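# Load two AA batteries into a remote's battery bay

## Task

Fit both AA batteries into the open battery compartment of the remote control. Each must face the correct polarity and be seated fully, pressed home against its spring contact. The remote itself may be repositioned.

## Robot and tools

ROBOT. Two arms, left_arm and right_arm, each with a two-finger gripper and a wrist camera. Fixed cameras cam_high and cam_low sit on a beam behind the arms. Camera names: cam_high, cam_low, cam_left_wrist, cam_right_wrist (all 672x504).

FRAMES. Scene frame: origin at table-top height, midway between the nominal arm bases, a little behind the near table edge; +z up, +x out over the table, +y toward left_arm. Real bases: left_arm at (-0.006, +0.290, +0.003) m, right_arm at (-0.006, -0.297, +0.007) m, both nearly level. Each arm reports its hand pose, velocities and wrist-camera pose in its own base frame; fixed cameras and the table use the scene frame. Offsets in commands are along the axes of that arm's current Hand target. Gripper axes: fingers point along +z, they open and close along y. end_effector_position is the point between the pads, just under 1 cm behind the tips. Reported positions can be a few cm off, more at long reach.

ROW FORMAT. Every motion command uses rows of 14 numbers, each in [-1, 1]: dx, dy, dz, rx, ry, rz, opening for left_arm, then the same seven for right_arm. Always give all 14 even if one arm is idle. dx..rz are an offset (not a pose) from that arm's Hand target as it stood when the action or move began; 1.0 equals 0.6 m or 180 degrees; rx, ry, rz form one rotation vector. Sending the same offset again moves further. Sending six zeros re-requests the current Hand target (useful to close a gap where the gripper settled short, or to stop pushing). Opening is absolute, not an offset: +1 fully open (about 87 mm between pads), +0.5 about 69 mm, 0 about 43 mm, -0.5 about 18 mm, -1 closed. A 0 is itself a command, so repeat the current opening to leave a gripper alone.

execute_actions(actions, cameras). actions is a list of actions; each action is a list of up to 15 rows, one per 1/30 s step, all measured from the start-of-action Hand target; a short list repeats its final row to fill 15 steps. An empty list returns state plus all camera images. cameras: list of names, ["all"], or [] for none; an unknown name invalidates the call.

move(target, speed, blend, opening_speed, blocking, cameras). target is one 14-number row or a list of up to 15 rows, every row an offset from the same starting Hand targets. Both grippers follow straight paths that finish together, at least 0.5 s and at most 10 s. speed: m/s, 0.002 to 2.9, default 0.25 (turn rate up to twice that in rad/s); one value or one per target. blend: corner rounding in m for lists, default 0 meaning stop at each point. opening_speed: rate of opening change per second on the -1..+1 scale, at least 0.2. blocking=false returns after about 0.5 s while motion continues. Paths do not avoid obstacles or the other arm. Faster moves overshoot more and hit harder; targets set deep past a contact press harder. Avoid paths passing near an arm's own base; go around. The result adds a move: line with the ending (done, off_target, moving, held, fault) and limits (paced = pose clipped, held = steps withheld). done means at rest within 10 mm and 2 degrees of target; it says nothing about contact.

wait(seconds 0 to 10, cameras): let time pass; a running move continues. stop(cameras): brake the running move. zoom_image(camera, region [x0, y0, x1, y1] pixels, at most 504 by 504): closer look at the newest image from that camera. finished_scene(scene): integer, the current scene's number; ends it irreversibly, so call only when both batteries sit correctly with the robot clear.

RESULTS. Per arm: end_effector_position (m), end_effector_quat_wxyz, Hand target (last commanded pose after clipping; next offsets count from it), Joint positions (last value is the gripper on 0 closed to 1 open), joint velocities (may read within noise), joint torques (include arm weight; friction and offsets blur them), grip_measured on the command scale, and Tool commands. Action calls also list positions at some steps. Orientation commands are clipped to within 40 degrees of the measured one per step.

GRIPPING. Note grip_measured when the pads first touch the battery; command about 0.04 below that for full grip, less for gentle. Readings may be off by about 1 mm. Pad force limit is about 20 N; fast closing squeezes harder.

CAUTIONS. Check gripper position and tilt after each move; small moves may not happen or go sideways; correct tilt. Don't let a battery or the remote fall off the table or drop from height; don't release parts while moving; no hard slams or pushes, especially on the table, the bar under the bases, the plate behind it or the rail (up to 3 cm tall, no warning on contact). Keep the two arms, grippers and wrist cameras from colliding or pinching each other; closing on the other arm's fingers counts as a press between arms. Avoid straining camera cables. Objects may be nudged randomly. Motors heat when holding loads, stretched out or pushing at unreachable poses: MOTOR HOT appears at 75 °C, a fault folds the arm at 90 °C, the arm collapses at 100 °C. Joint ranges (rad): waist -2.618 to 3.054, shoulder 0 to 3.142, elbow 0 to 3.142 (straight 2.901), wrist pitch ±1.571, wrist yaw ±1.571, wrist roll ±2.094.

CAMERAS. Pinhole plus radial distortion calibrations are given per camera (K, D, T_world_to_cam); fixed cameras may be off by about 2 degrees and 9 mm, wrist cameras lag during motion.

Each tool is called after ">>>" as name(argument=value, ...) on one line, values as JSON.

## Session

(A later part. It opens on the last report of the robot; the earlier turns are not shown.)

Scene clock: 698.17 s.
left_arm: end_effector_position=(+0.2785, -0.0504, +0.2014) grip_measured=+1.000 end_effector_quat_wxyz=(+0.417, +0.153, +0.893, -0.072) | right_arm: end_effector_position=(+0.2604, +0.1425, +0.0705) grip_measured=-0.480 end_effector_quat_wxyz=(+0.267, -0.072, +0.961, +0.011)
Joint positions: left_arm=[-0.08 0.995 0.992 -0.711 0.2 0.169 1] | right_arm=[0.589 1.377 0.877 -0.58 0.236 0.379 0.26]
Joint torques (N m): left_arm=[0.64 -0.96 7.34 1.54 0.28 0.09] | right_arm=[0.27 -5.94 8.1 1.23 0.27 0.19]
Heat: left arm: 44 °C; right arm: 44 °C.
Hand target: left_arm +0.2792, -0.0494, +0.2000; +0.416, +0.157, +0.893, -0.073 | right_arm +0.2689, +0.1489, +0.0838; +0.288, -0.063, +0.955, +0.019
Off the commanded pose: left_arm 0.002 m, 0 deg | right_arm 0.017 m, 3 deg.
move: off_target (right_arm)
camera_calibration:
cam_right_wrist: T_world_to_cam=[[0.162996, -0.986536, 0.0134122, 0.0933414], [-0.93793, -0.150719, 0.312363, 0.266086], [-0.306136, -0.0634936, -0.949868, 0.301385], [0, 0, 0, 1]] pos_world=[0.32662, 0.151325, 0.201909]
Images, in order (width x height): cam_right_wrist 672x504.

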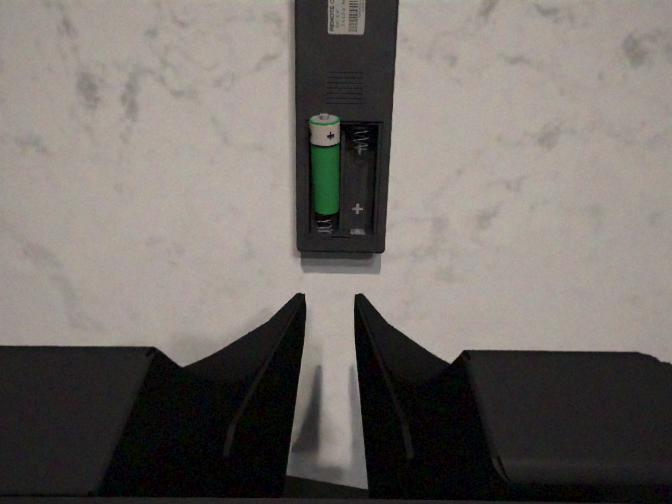

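>>> move(target=[0,0,0,0,0,0,1, -0.0113,-0.0027,0.0792,-0.0944,0.0944,-0.4932,1], speed=0.25, cameras=["cam_low","cam_right_wrist"])

>>> zoom_image(camera="cam_right_wrist", region=[180, 120, 480, 320])

Scene clock: 716.23 s.
left_arm: end_effector_position=(+0.2785, -0.0504, +0.2014) grip_measured=+1.000 end_effector_quat_wxyz=(+0.417, +0.153, +0.893, -0.072) | right_arm: end_effector_position=(+0.2934, +0.1438, +0.0425) grip_measured=+0.989 end_effector_quat_wxyz=(-0.067, +0.741, -0.665, +0.065)
Joint positions: left_arm=[-0.08 0.995 0.992 -0.711 0.2 0.169 1] | right_arm=[0.62 1.746 1.158 -0.824 0.098 -1.067 0.994]
Joint torques (N m): left_arm=[0.64 -0.99 7.3 1.54 0.29 0.08] | right_arm=[0.51 -7.01 7.69 0.73 0.02 -0.15]
Heat: left arm: 44 °C; right arm: 45 °C.
Hand target: left_arm +0.2792, -0.0494, +0.2000; +0.416, +0.157, +0.893, -0.073 | right_arm +0.3009, +0.1516, +0.0481; -0.079, +0.748, -0.656, +0.068
Off the commanded pose: left_arm 0.002 m, 0 deg | right_arm 0.012 m, 2 deg.
move: off_target (right_arm)
camera_calibration:
cam_right_wrist: T_world_to_cam=[[0.977364, 0.121484, 0.173211, -0.315465], [-0.051465, -0.657593, 0.751613, 0.100158], [0.205211, -0.743514, -0.636455, 0.219346], [0, 0, 0, 1]] pos_world=[0.268466, 0.267274, 0.118966]
Images, in order (width x height): cam_low 672x504, cam_right_wrist 672x504.

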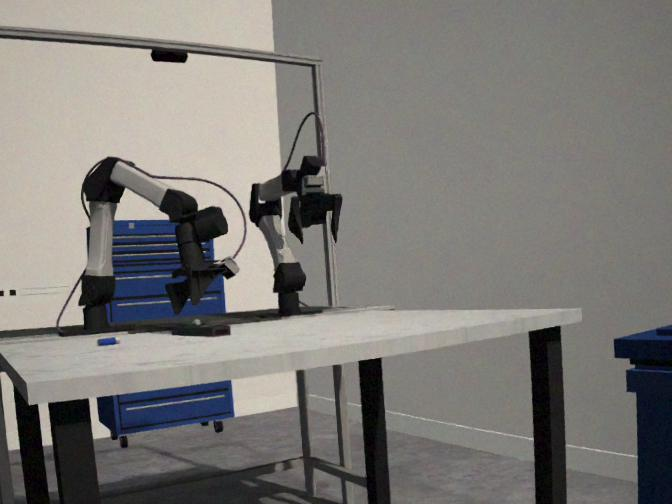

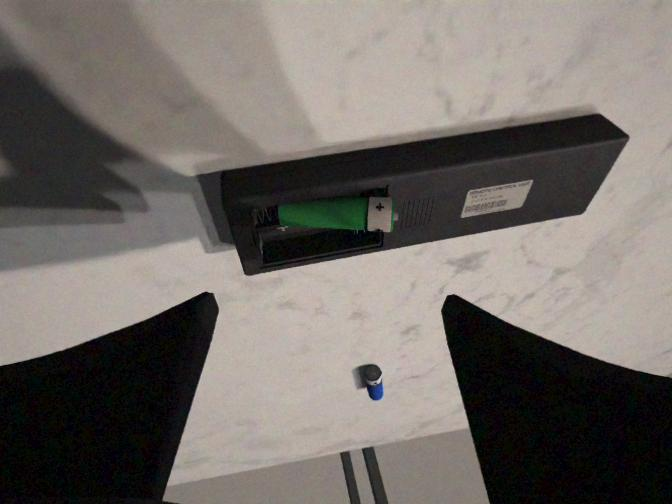

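Scaled by 1.680 from the camera's 672x504 image, which has a finer 960x720 frame.

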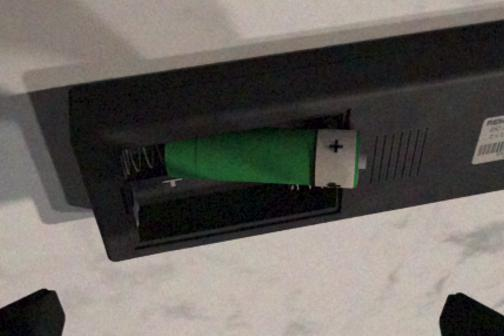

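>>> move(target=[0,0,0,0,0,0,1, -0.0015,0.0175,0.059,0,0,0,1], speed=0.08, cameras=["cam_low","cam_right_wrist"])

>>> zoom_image(camera="cam_right_wrist", region=[180, 180, 480, 380])

>>> zoom_image(camera="cam_low", region=[150, 250, 280, 350])

Scene clock: 724.53 s.
left_arm: end_effector_position=(+0.2785, -0.0504, +0.2014) grip_measured=+1.000 end_effector_quat_wxyz=(+0.417, +0.153, +0.893, -0.072) | right_arm: end_effector_position=(+0.2943, +0.1470, +0.0114) grip_measured=+0.989 end_effector_quat_wxyz=(-0.070, +0.743, -0.662, +0.066)
Joint positions: left_arm=[-0.08 0.995 0.992 -0.711 0.2 0.169 1] | right_arm=[0.627 1.797 1.086 -0.695 0.098 -1.068 0.994]
Joint torques (N m): left_arm=[0.61 -0.94 7.32 1.53 0.29 0.08] | right_arm=[0.34 -7.61 5.46 0.9 0.11 -0.08]
Heat: left arm: 44 °C; right arm: 45 °C.
Hand target: left_arm +0.2792, -0.0494, +0.2000; +0.416, +0.157, +0.893, -0.073 | right_arm +0.2979, +0.1521, +0.0113; -0.079, +0.747, -0.656, +0.068
Off the commanded pose: left_arm 0.002 m, 0 deg | right_arm 0.006 m, 1 deg.
move: done
camera_calibration:
cam_right_wrist: T_world_to_cam=[[0.975738, 0.127257, 0.178161, -0.31181], [-0.0506719, -0.660385, 0.749216, 0.12582], [0.212998, -0.740066, -0.637914, 0.198909], [0, 0, 0, 1]] pos_world=[0.268253, 0.269975, 0.0881731]
Images, in order (width x height): cam_low 672x504, cam_right_wrist 672x504.

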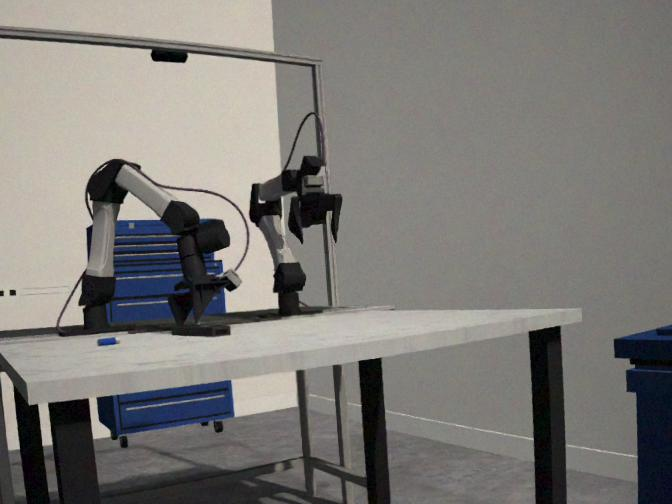

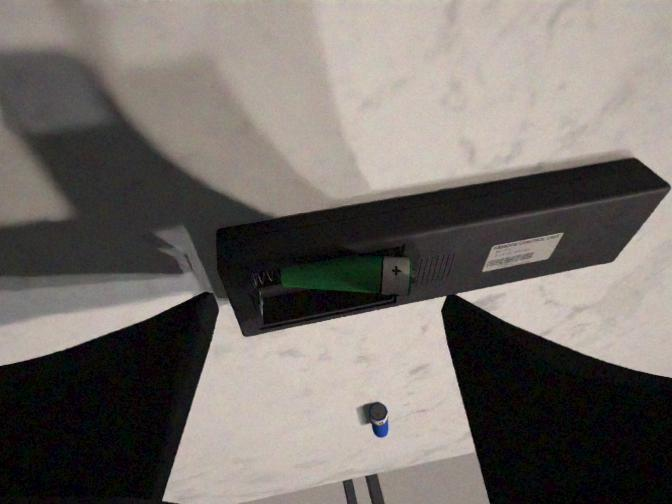

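Scaled by 1.680 from the camera's 672x504 image, which has a finer 960x720 frame.

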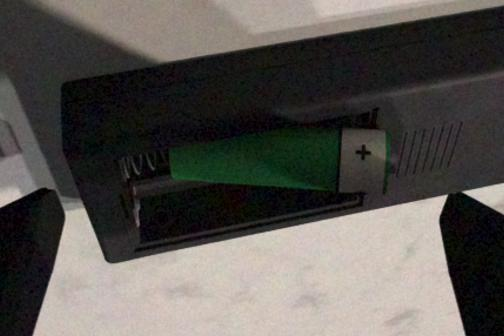

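Scaled by 3.877 from the camera's 672x504 image, which has a finer 960x720 frame.

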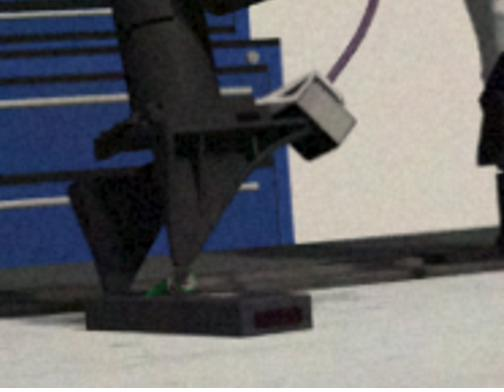

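>>> move(target=[0,0,0,0,0,0,1, -0.0027,0.0017,0.0232,0,0,0,1], speed=0.04, cameras=["cam_low","cam_right_wrist"])

>>> zoom_image(camera="cam_right_wrist", region=[180, 180, 480, 380])

>>> zoom_image(camera="cam_low", region=[150, 270, 250, 350])

Scene clock: 737.97 s.
left_arm: end_effector_position=(+0.2785, -0.0504, +0.2014) grip_measured=+1.000 end_effector_quat_wxyz=(+0.417, +0.153, +0.893, -0.072) | right_arm: end_effector_position=(+0.2968, +0.1487, -0.0017) grip_measured=+0.989 end_effector_quat_wxyz=(-0.071, +0.743, -0.662, +0.066)
Joint positions: left_arm=[-0.08 0.995 0.992 -0.711 0.2 0.169 1] | right_arm=[0.627 1.83 1.069 -0.643 0.098 -1.068 0.994]
Joint torques (N m): left_arm=[0.64 -0.94 7.31 1.53 0.29 0.09] | right_arm=[0.57 -7.35 5.14 0.85 0.17 -0.11]
Heat: left arm: 44 °C; right arm: 45 °C.
Hand target: left_arm +0.2792, -0.0494, +0.2000; +0.416, +0.157, +0.893, -0.073 | right_arm +0.2994, +0.1539, -0.0026; -0.078, +0.748, -0.656, +0.068
Off the commanded pose: left_arm 0.002 m, 0 deg | right_arm 0.006 m, 1 deg.
move: done
camera_calibration:
cam_right_wrist: T_world_to_cam=[[0.975403, 0.127013, 0.180156, -0.311965], [-0.0520831, -0.661361, 0.748257, 0.13744], [0.214187, -0.739235, -0.638479, 0.190944], [0, 0, 0, 1]] pos_world=[0.270552, 0.271674, 0.0752759]
Images, in order (width x height): cam_low 672x504, cam_right_wrist 672x504.

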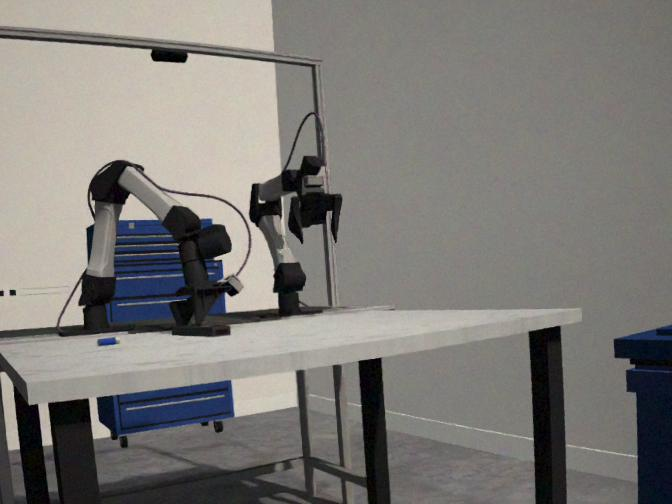

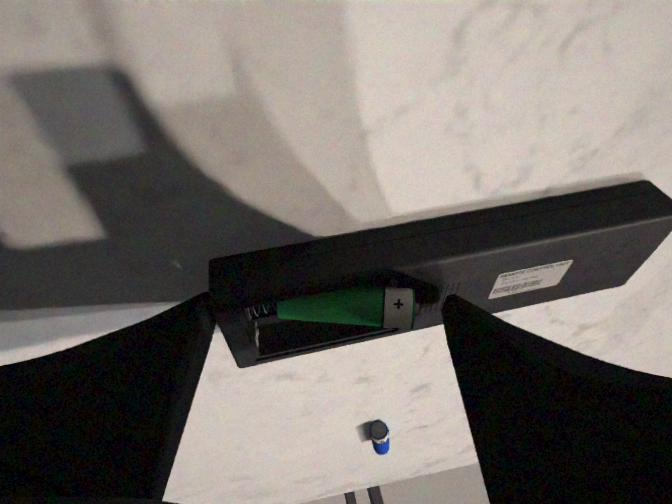

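Scaled by 1.680 from the camera's 672x504 image, which has a finer 960x720 frame.

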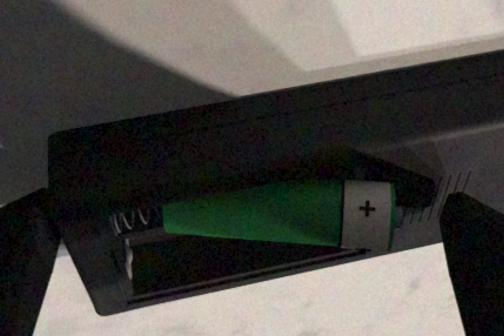

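Scaled by 5.040 from the camera's 672x504 image, which has a finer 960x720 frame.

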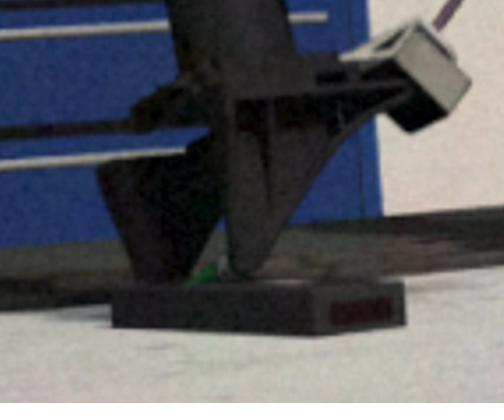

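>>> move(target=[0,0,0,0,0,0,1, 0,0,0,0,0,0,0.52], speed=0.04, opening_speed=0.3, cameras=["cam_low","cam_right_wrist"])

>>> zoom_image(camera="cam_right_wrist", region=[180, 200, 480, 400])

>>> zoom_image(camera="cam_low", region=[150, 270, 250, 350])

Scene clock: 746.00 s.
left_arm: end_effector_position=(+0.2785, -0.0504, +0.2014) grip_measured=+1.000 end_effector_quat_wxyz=(+0.417, +0.153, +0.893, -0.072) | right_arm: end_effector_position=(+0.2969, +0.1488, -0.0016) grip_measured=+0.521 end_effector_quat_wxyz=(-0.071, +0.743, -0.662, +0.066)
Joint positions: left_arm=[-0.08 0.995 0.992 -0.711 0.2 0.169 1] | right_arm=[0.627 1.83 1.069 -0.642 0.098 -1.068 0.761]
Joint torques (N m): left_arm=[0.64 -0.95 7.31 1.54 0.28 0.09] | right_arm=[0.36 -7.49 5.45 0.85 0.07 -0.08]
Heat: left arm: 44 °C; right arm: 45 °C.
Hand target: left_arm +0.2792, -0.0494, +0.2000; +0.416, +0.157, +0.893, -0.073 | right_arm +0.2995, +0.1539, -0.0026; -0.079, +0.748, -0.656, +0.068
Off the commanded pose: left_arm 0.002 m, 0 deg | right_arm 0.006 m, 1 deg.
move: done
camera_calibration:
cam_right_wrist: T_world_to_cam=[[0.975288, 0.126906, 0.180855, -0.312067], [-0.0525887, -0.661708, 0.747915, 0.137767], [0.214588, -0.738943, -0.638682, 0.190825], [0, 0, 0, 1]] pos_world=[0.270652, 0.271774, 0.0752768]
Images, in order (width x height): cam_low 672x504, cam_right_wrist 672x504.

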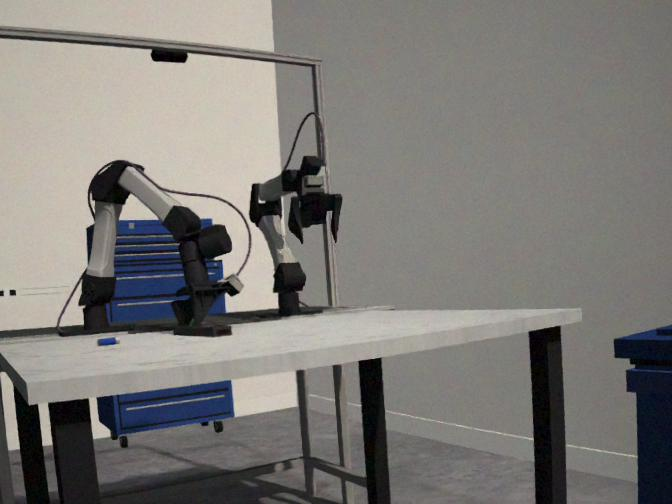

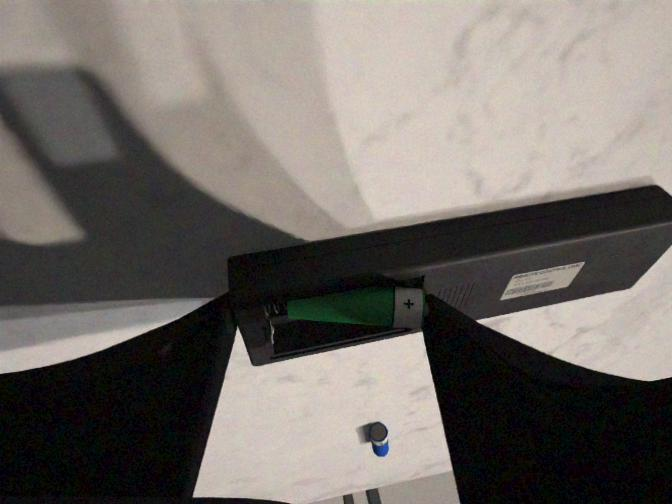

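Scaled by 1.680 from the camera's 672x504 image, which has a finer 960x720 frame.

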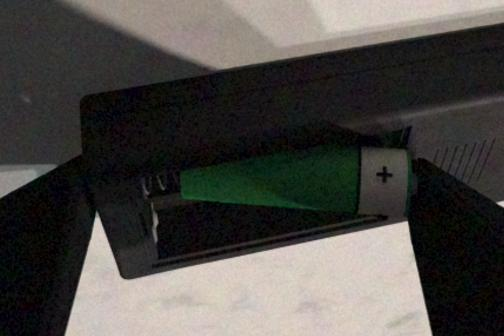

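Scaled by 5.040 from the camera's 672x504 image, which has a finer 960x720 frame.

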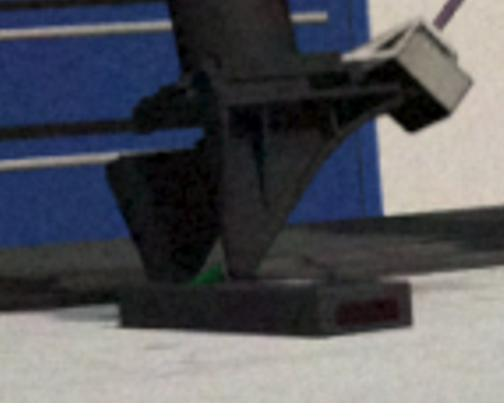

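>>> move(target=[0,0,0,0,0,0,1, 0,0,0,0,0,0,0.42], speed=0.04, opening_speed=0.2, cameras=["cam_low","cam_right_wrist"])

>>> zoom_image(camera="cam_right_wrist", region=[180, 200, 480, 400])

>>> zoom_image(camera="cam_low", region=[150, 270, 250, 350])

Scene clock: 749.50 s.
left_arm: end_effector_position=(+0.2785, -0.0504, +0.2014) grip_measured=+1.000 end_effector_quat_wxyz=(+0.417, +0.153, +0.893, -0.072) | right_arm: end_effector_position=(+0.2969, +0.1488, -0.0016) grip_measured=+0.422 end_effector_quat_wxyz=(-0.071, +0.743, -0.662, +0.066)
Joint positions: left_arm=[-0.08 0.995 0.992 -0.711 0.2 0.169 1] | right_arm=[0.627 1.83 1.069 -0.642 0.098 -1.068 0.711]
Joint torques (N m): left_arm=[0.66 -0.96 7.32 1.53 0.28 0.09] | right_arm=[0.39 -7.3 5.16 0.9 0.07 -0.07]
Heat: left arm: 44 °C; right arm: 45 °C.
Hand target: left_arm +0.2792, -0.0494, +0.2000; +0.416, +0.157, +0.893, -0.073 | right_arm +0.2995, +0.1539, -0.0026; -0.079, +0.748, -0.656, +0.068
Off the commanded pose: left_arm 0.002 m, 0 deg | right_arm 0.006 m, 1 deg.
move: done
camera_calibration:
cam_right_wrist: T_world_to_cam=[[0.975288, 0.126906, 0.180855, -0.312067], [-0.0525887, -0.661708, 0.747915, 0.137767], [0.214588, -0.738943, -0.638682, 0.190825], [0, 0, 0, 1]] pos_world=[0.270652, 0.271774, 0.0752768]
Images, in order (width x height): cam_low 672x504, cam_right_wrist 672x504.

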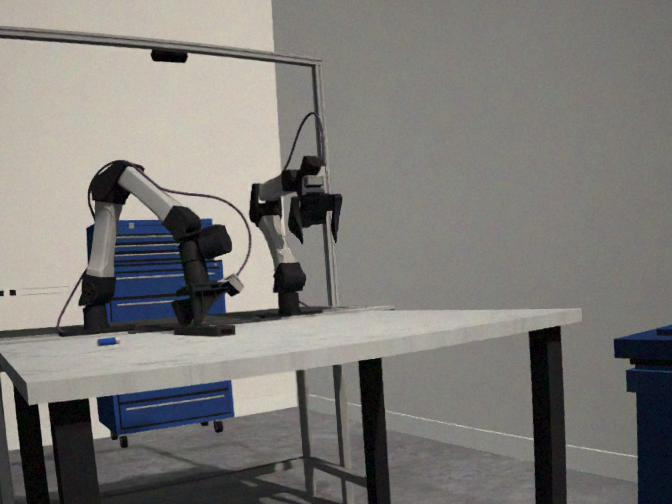

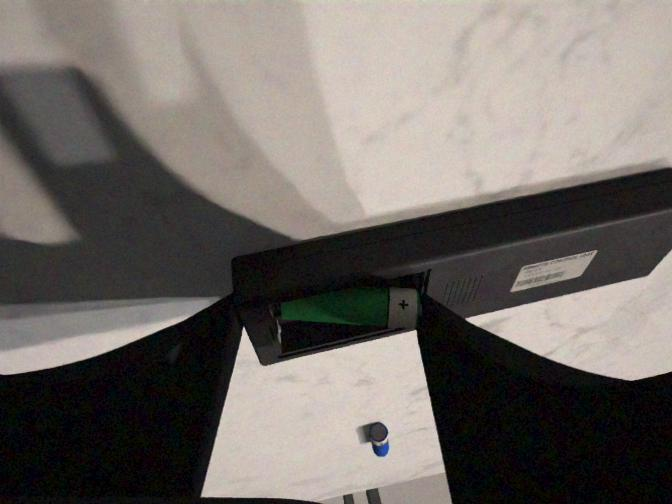

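Scaled by 1.680 from the camera's 672x504 image, which has a finer 960x720 frame.

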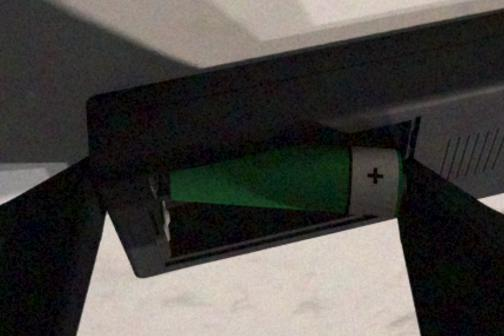

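Scaled by 5.040 from the camera's 672x504 image, which has a finer 960x720 frame.

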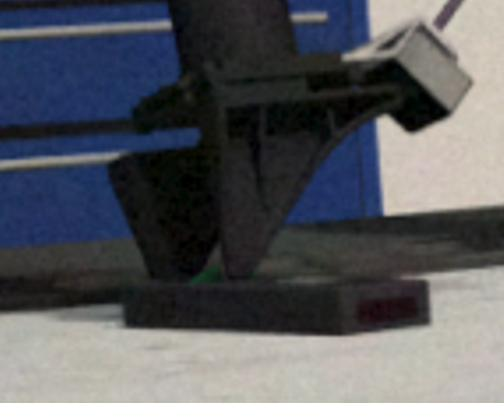

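>>> move(target=[0,0,0,0,0,0,1, 0,0,0,0,0,0,0.35], speed=0.04, opening_speed=0.2, cameras=["cam_low","cam_right_wrist"])

>>> zoom_image(camera="cam_right_wrist", region=[200, 220, 450, 390])

>>> zoom_image(camera="cam_low", region=[150, 270, 250, 350])

Scene clock: 756.10 s.
left_arm: end_effector_position=(+0.2785, -0.0504, +0.2014) grip_measured=+1.000 end_effector_quat_wxyz=(+0.417, +0.153, +0.893, -0.072) | right_arm: end_effector_position=(+0.2967, +0.1486, -0.0026) grip_measured=+0.371 end_effector_quat_wxyz=(-0.070, +0.743, -0.662, +0.066)
Joint positions: left_arm=[-0.08 0.995 0.992 -0.711 0.2 0.169 1] | right_arm=[0.627 1.833 1.069 -0.642 0.098 -1.068 0.686]
Joint torques (N m): left_arm=[0.66 -0.98 7.34 1.54 0.28 0.09] | right_arm=[0.55 -7.84 5.11 0.89 0.12 -0.15]
Heat: left arm: 44 °C; right arm: 45 °C.
Hand target: left_arm +0.2792, -0.0494, +0.2000; +0.416, +0.157, +0.893, -0.073 | right_arm +0.2995, +0.1539, -0.0025; -0.079, +0.748, -0.656, +0.068
Off the commanded pose: left_arm 0.002 m, 0 deg | right_arm 0.006 m, 1 deg.
move: done
camera_calibration:
cam_right_wrist: T_world_to_cam=[[0.975738, 0.127257, 0.178161, -0.311794], [-0.0506719, -0.660385, 0.749216, 0.137473], [0.212998, -0.740066, -0.637914, 0.19081], [0, 0, 0, 1]] pos_world=[0.270553, 0.271675, 0.0742731]
Images, in order (width x height): cam_low 672x504, cam_right_wrist 672x504.

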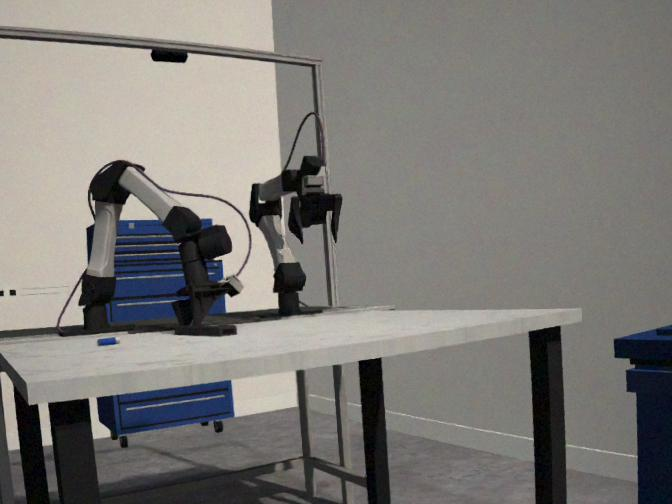

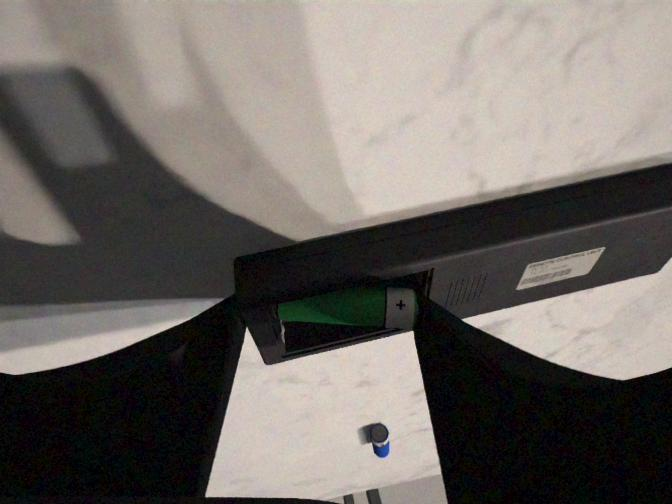

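Scaled by 2.016 from the camera's 672x504 image, which has a finer 960x720 frame.

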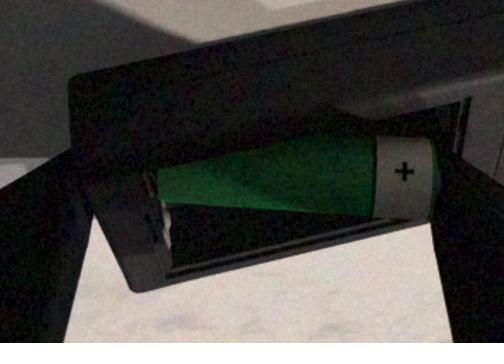

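Scaled by 5.040 from the camera's 672x504 image, which has a finer 960x720 frame.

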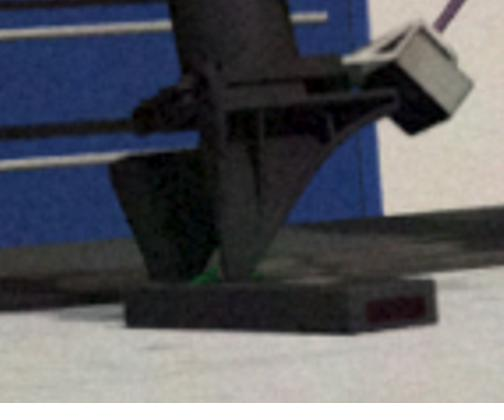

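>>> move(target=[0,0,0,0,0,0,1, 0,0,0,0,0,0,0.62], speed=0.04, opening_speed=0.2, cameras=["cam_low","cam_right_wrist"])

>>> zoom_image(camera="cam_right_wrist", region=[200, 220, 450, 390])

>>> zoom_image(camera="cam_low", region=[150, 270, 250, 350])

Scene clock: 774.10 s.
left_arm: end_effector_position=(+0.2785, -0.0504, +0.2014) grip_measured=+1.000 end_effector_quat_wxyz=(+0.417, +0.153, +0.893, -0.072) | right_arm: end_effector_position=(+0.2988, +0.1497, -0.0022) grip_measured=+0.620 end_effector_quat_wxyz=(-0.074, +0.743, -0.662, +0.068)
Joint positions: left_arm=[-0.08 0.995 0.992 -0.711 0.2 0.169 1] | right_arm=[0.627 1.833 1.069 -0.632 0.101 -1.068 0.81]
Joint torques (N m): left_arm=[0.65 -0.94 7.38 1.54 0.27 0.09] | right_arm=[0.2 -7.65 5.2 0.78 0.08 -0.01]
Heat: left arm: 44 °C; right arm: 44 °C.
Hand target: left_arm +0.2792, -0.0494, +0.2000; +0.416, +0.157, +0.893, -0.073 | right_arm +0.2994, +0.1539, -0.0025; -0.078, +0.748, -0.656, +0.069
Off the commanded pose: left_arm 0.002 m, 0 deg | right_arm 0.004 m, 1 deg.
move: done
camera_calibration:
cam_right_wrist: T_world_to_cam=[[0.974131, 0.126194, 0.187468, -0.313414], [-0.0577125, -0.66313, 0.746276, 0.140577], [0.218491, -0.737789, -0.638693, 0.18935], [0, 0, 0, 1]] pos_world=[0.272048, 0.272472, 0.0747826]
Images, in order (width x height): cam_low 672x504, cam_right_wrist 672x504.

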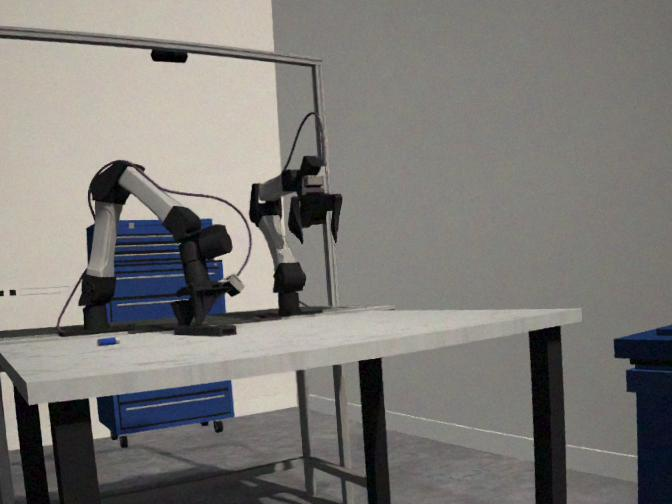

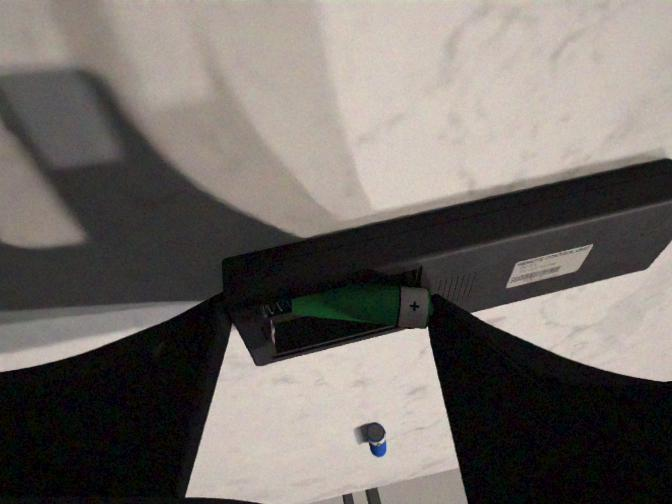

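Scaled by 2.016 from the camera's 672x504 image, which has a finer 960x720 frame.

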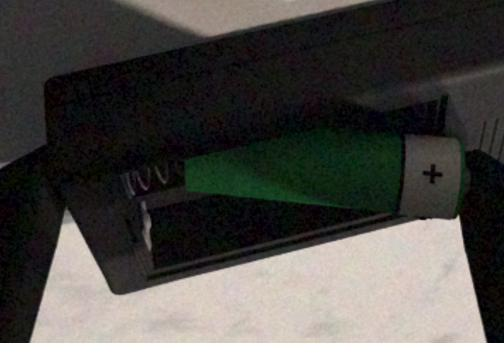

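Scaled by 5.040 from the camera's 672x504 image, which has a finer 960x720 frame.

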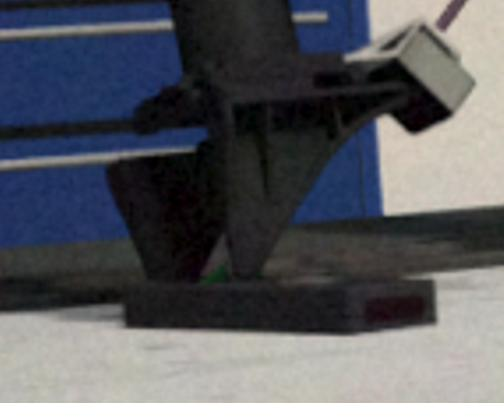

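>>> move(target=[0,0,0,0,0,0,1, 0,-0.0031,-0.0147,0,0,0,0.62], speed=0.04, cameras=["cam_low","cam_right_wrist"])

>>> zoom_image(camera="cam_right_wrist", region=[200, 200, 450, 370])

>>> zoom_image(camera="cam_low", region=[150, 270, 250, 350])

Scene clock: 778.63 s.
left_arm: end_effector_position=(+0.2785, -0.0504, +0.2014) grip_measured=+1.000 end_effector_quat_wxyz=(+0.417, +0.153, +0.893, -0.072) | right_arm: end_effector_position=(+0.2962, +0.1478, -0.0025) grip_measured=+0.620 end_effector_quat_wxyz=(-0.068, +0.743, -0.662, +0.067)
Joint positions: left_arm=[-0.08 0.995 0.992 -0.711 0.2 0.169 1] | right_arm=[0.627 1.833 1.069 -0.645 0.101 -1.068 0.81]
Joint torques (N m): left_arm=[0.66 -0.98 7.35 1.53 0.28 0.09] | right_arm=[0.36 -9.13 6.67 0.58 0.05 -0.11]
Heat: left arm: 44 °C; right arm: 44 °C.
Hand target: left_arm +0.2792, -0.0494, +0.2000; +0.416, +0.157, +0.893, -0.073 | right_arm +0.2995, +0.1539, +0.0065; -0.079, +0.747, -0.656, +0.069
Off the commanded pose: left_arm 0.002 m, 0 deg | right_arm 0.011 m, 2 deg.
move: off_target (right_arm)
camera_calibration:
cam_right_wrist: T_world_to_cam=[[0.97604, 0.127548, 0.176289, -0.31139], [-0.0498886, -0.657423, 0.751868, 0.136223], [0.211796, -0.742648, -0.635308, 0.191078], [0, 0, 0, 1]] pos_world=[0.270255, 0.271177, 0.0738667]
Images, in order (width x height): cam_low 672x504, cam_right_wrist 672x504.

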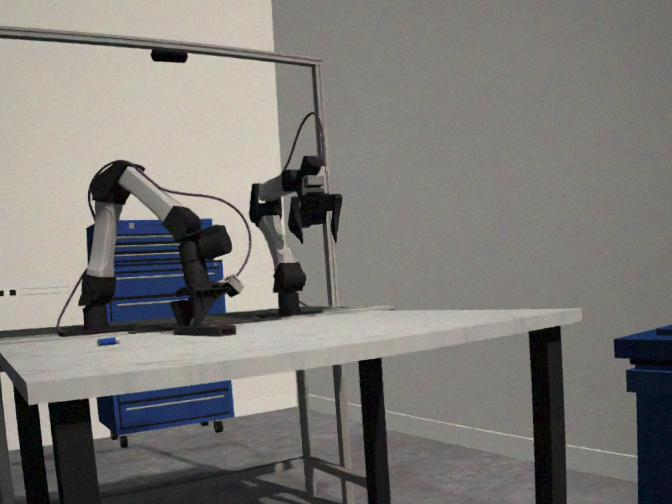

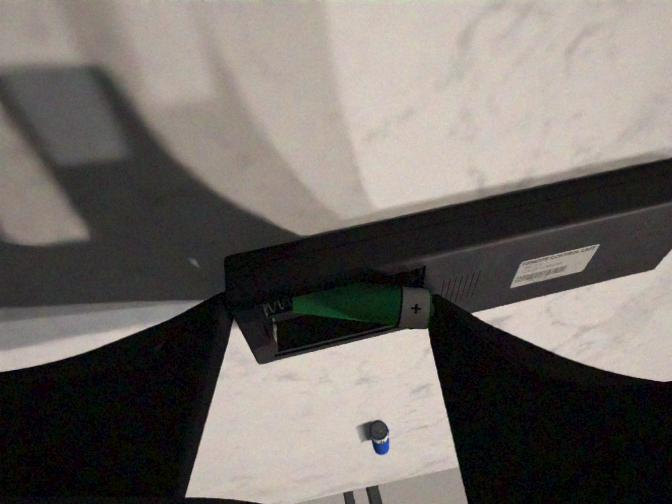

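Scaled by 2.016 from the camera's 672x504 image, which has a finer 960x720 frame.

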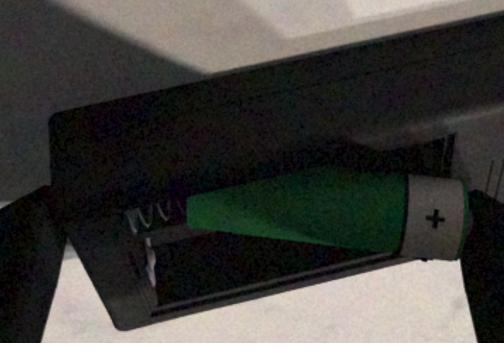

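Scaled by 5.040 from the camera's 672x504 image, which has a finer 960x720 frame.

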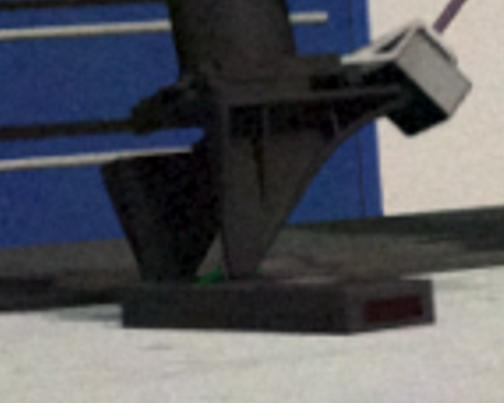

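>>> move(target=[0,0,0,0,0,0,1, 0,-0.0021,-0.0098,0,0,0,0.62], speed=0.04, cameras=["cam_low","cam_right_wrist"])

>>> zoom_image(camera="cam_right_wrist", region=[200, 200, 450, 370])

>>> zoom_image(camera="cam_low", region=[150, 270, 250, 350])

Scene clock: 784.70 s.
left_arm: end_effector_position=(+0.2785, -0.0504, +0.2014) grip_measured=+1.000 end_effector_quat_wxyz=(+0.417, +0.153, +0.893, -0.072) | right_arm: end_effector_position=(+0.2920, +0.1448, -0.0018) grip_measured=+0.620 end_effector_quat_wxyz=(-0.056, +0.744, -0.662, +0.064)
Joint positions: left_arm=[-0.08 0.995 0.992 -0.711 0.2 0.169 1] | right_arm=[0.627 1.833 1.074 -0.674 0.101 -1.068 0.81]
Joint torques (N m): left_arm=[0.66 -0.99 7.31 1.54 0.28 0.09] | right_arm=[0.27 -10.43 7.3 0.57 0.01 -0.06]
Heat: left arm: 44 °C; right arm: 45 °C.
Hand target: left_arm +0.2792, -0.0494, +0.2000; +0.416, +0.157, +0.893, -0.073 | right_arm +0.2995, +0.1539, +0.0125; -0.079, +0.747, -0.656, +0.069
Off the commanded pose: left_arm 0.002 m, 0 deg | right_arm 0.019 m, 3 deg.
move: off_target (right_arm)
camera_calibration:
cam_right_wrist: T_world_to_cam=[[0.979213, 0.129906, 0.155777, -0.308301], [-0.0353465, -0.646963, 0.761702, 0.127746], [0.199732, -0.751375, -0.628922, 0.194962], [0, 0, 0, 1]] pos_world=[0.267467, 0.269186, 0.0733373]
Images, in order (width x height): cam_low 672x504, cam_right_wrist 672x504.

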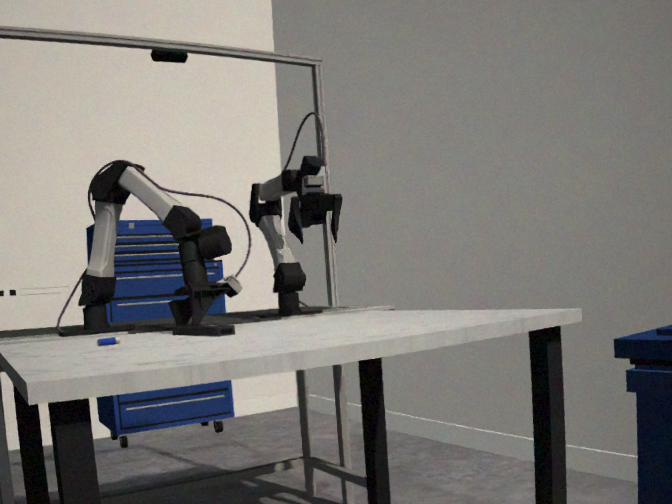

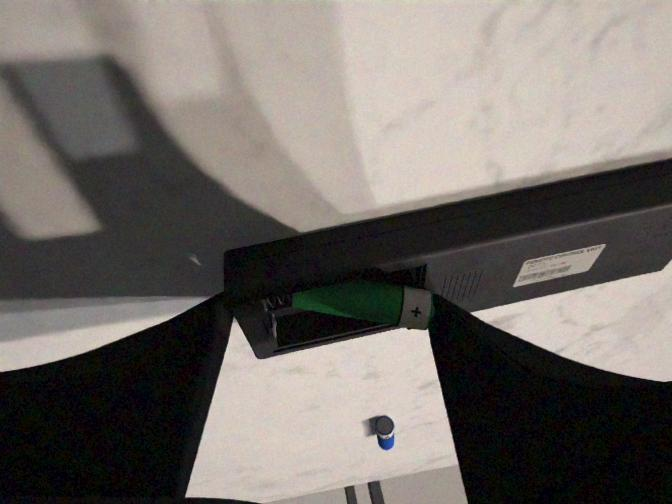

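Scaled by 2.016 from the camera's 672x504 image, which has a finer 960x720 frame.

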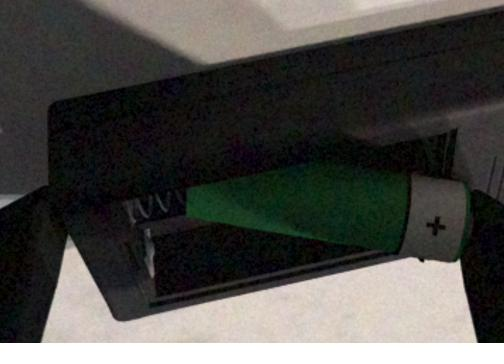

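Scaled by 5.040 from the camera's 672x504 image, which has a finer 960x720 frame.

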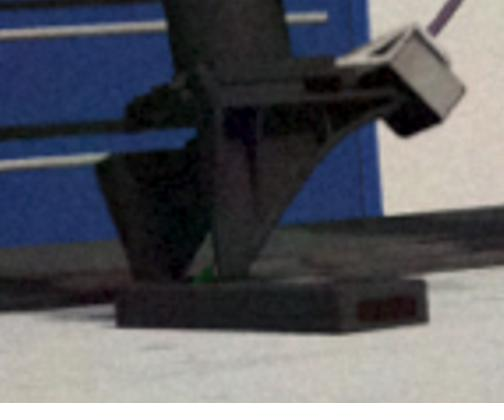

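>>> move(target=[[0,0,0,0,0,0,1, 0,0,0,0,0,0,1],[0,0,0,0,0,0,1, 0,-0.0104,-0.0489,0,0,0,1]], speed=0.06, cameras=["cam_low","cam_right_wrist"])

>>> zoom_image(camera="cam_right_wrist", region=[180, 130, 480, 330])

Scene clock: 790.70 s.
left_arm: end_effector_position=(+0.2785, -0.0504, +0.2014) grip_measured=+1.000 end_effector_quat_wxyz=(+0.417, +0.153, +0.893, -0.072) | right_arm: end_effector_position=(+0.2914, +0.1443, +0.0287) grip_measured=+0.989 end_effector_quat_wxyz=(-0.053, +0.745, -0.662, +0.063)
Joint positions: left_arm=[-0.08 0.995 0.992 -0.711 0.2 0.169 1] | right_arm=[0.627 1.783 1.147 -0.802 0.101 -1.068 0.994]
Joint torques (N m): left_arm=[0.66 -0.94 7.35 1.54 0.27 0.09] | right_arm=[0.61 -10.02 7.45 0.66 0.09 -0.08]
Heat: left arm: 44 °C; right arm: 45 °C.
Hand target: left_arm +0.2792, -0.0494, +0.2000; +0.416, +0.157, +0.893, -0.073 | right_arm +0.2995, +0.1539, +0.0425; -0.079, +0.748, -0.656, +0.069
Off the commanded pose: left_arm 0.002 m, 0 deg | right_arm 0.019 m, 3 deg.
move: off_target (right_arm)
camera_calibration:
cam_right_wrist: T_world_to_cam=[[0.980017, 0.130489, 0.150131, -0.312558], [-0.031328, -0.644081, 0.764315, 0.102571], [0.196431, -0.753745, -0.627123, 0.215111], [0, 0, 0, 1]] pos_world=[0.267271, 0.268989, 0.103429]
Images, in order (width x height): cam_low 672x504, cam_right_wrist 672x504.

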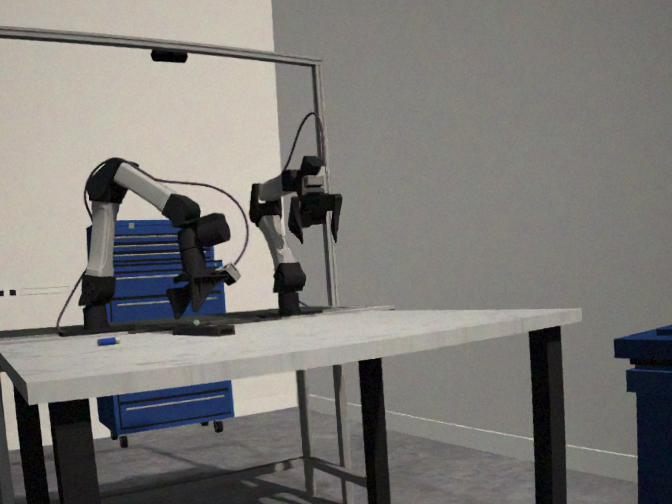

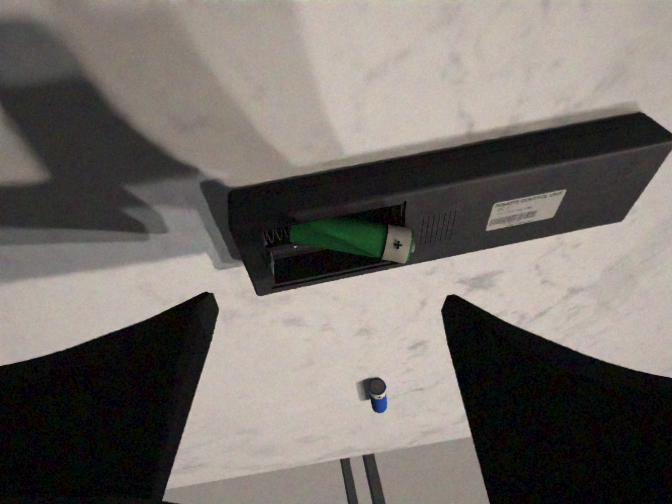

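Scaled by 1.680 from the camera's 672x504 image, which has a finer 960x720 frame.

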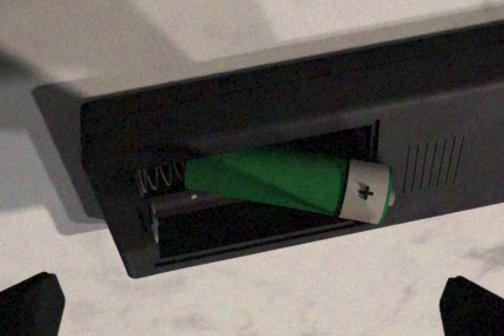

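>>> move(target=[0,0,0,0,0,0,1, 0.003,0.0385,-0.0755,0.0944,-0.0944,0.4932,-0.2], speed=0.25, cameras=["cam_right_wrist"])

>>> zoom_image(camera="cam_right_wrist", region=[270, 80, 410, 260])

Scene clock: 815.73 s.
left_arm: end_effector_position=(+0.2785, -0.0504, +0.2014) grip_measured=+1.000 end_effector_quat_wxyz=(+0.417, +0.153, +0.893, -0.072) | right_arm: end_effector_position=(+0.2633, +0.1443, +0.0759) grip_measured=-0.200 end_effector_quat_wxyz=(+0.270, -0.072, +0.960, +0.013)
Joint positions: left_arm=[-0.08 0.995 0.992 -0.711 0.2 0.169 1] | right_arm=[0.588 1.377 0.896 -0.59 0.235 0.378 0.4]
Joint torques (N m): left_arm=[0.65 -0.95 7.38 1.55 0.29 0.09] | right_arm=[0.24 -6.49 5.98 1.41 0.35 0.23]
Heat: left arm: 44 °C; right arm: 45 °C.
Hand target: left_arm +0.2792, -0.0494, +0.2000; +0.416, +0.157, +0.893, -0.073 | right_arm +0.2680, +0.1479, +0.0819; +0.288, -0.063, +0.955, +0.019
Off the commanded pose: left_arm 0.002 m, 0 deg | right_arm 0.009 m, 3 deg.
move: off_target (right_arm)
camera_calibration:
cam_right_wrist: T_world_to_cam=[[0.163973, -0.986417, 0.00972319, 0.0945441], [-0.939865, -0.153226, 0.305248, 0.268787], [-0.299612, -0.0591909, -0.952223, 0.305369], [0, 0, 0, 1]] pos_world=[0.328613, 0.15252, 0.207813]
Images, in order (width x height): cam_right_wrist 672x504.

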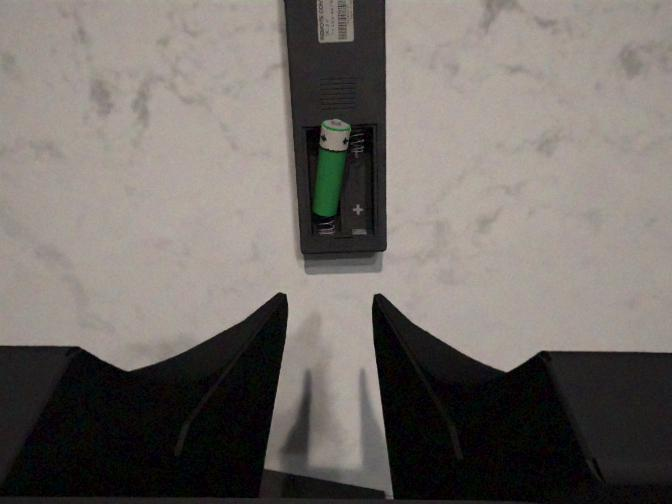

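Scaled by 2.800 from the camera's 672x504 image, which has a finer 960x720 frame.

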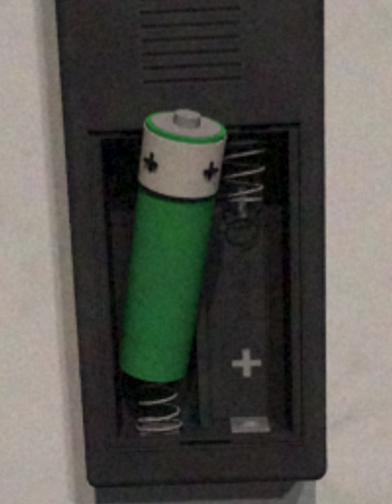

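>>> move(target=[[0,0,0,0,0,0,1, -0.0413,0.0048,0.0975,-0.0092,0,-0.0139,-0.2],[0,0,0,0,0,0,1, -0.005,0.0048,0.1522,-0.0092,0,-0.0139,-0.2]], speed=[0.15,0.06], blend=[0.01,0], cameras=["cam_low","cam_right_wrist"])

>>> zoom_image(camera="cam_right_wrist", region=[240, 220, 420, 420])

Scene clock: 826.47 s.
left_arm: end_effector_position=(+0.2785, -0.0504, +0.2014) grip_measured=+1.000 end_effector_quat_wxyz=(+0.417, +0.153, +0.893, -0.072) | right_arm: end_effector_position=(+0.3158, +0.1563, +0.0080) grip_measured=-0.200 end_effector_quat_wxyz=(+0.283, -0.084, +0.955, +0.020)
Joint positions: left_arm=[-0.08 0.995 0.992 -0.711 0.2 0.169 1] | right_arm=[0.522 1.662 0.857 -0.222 0.194 0.293 0.4]
Joint torques (N m): left_arm=[0.64 -0.94 7.35 1.54 0.28 0.09] | right_arm=[-0.91 -6.27 5.27 1.49 -0.01 -0.14]
Heat: left arm: 44 °C; right arm: 45 °C.
Hand target: left_arm +0.2792, -0.0494, +0.2000; +0.416, +0.157, +0.893, -0.073 | right_arm +0.3203, +0.1578, +0.0077; +0.288, -0.088, +0.953, +0.027
Off the commanded pose: left_arm 0.002 m, 0 deg | right_arm 0.005 m, 1 deg.
move: done
camera_calibration:
cam_right_wrist: T_world_to_cam=[[0.190088, -0.981751, 0.00557765, 0.0894767], [-0.942924, -0.180982, 0.279535, 0.346228], [-0.273424, -0.0583955, -0.960119, 0.248839], [0, 0, 0, 1]] pos_world=[0.377497, 0.165036, 0.141634]
Images, in order (width x height): cam_low 672x504, cam_right_wrist 672x504.

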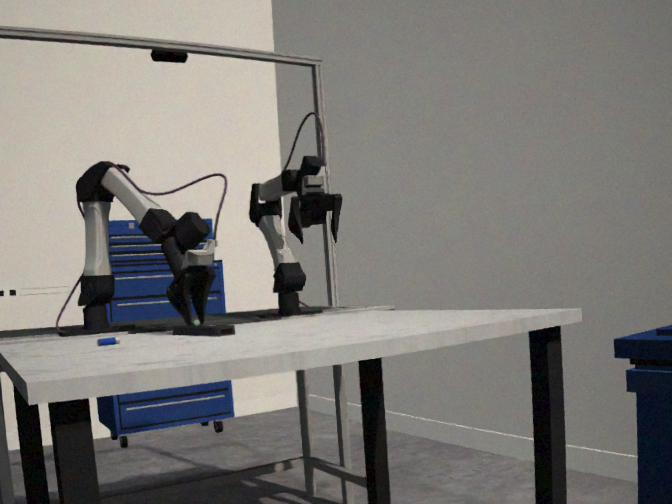

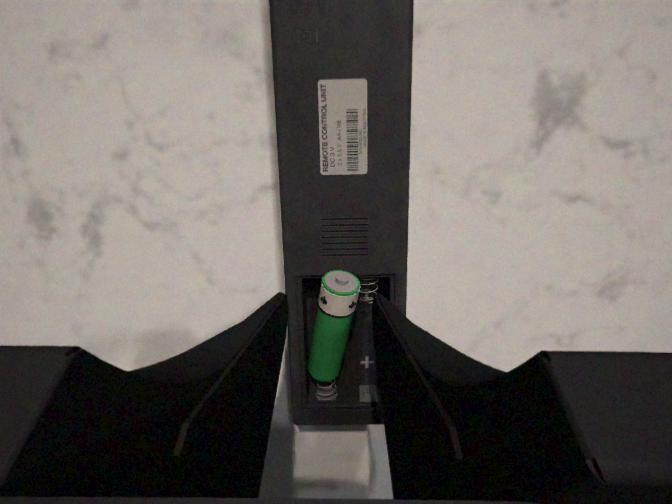

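Scaled by 2.520 from the camera's 672x504 image, which has a finer 960x720 frame.

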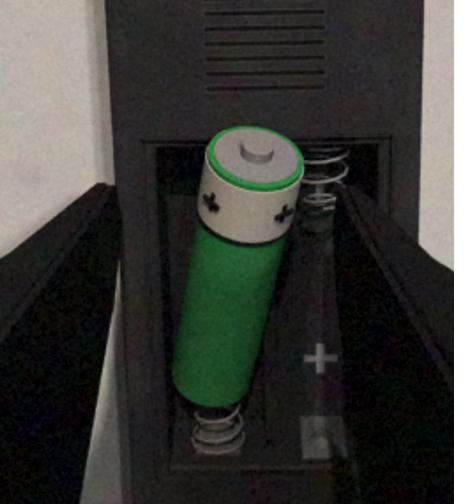

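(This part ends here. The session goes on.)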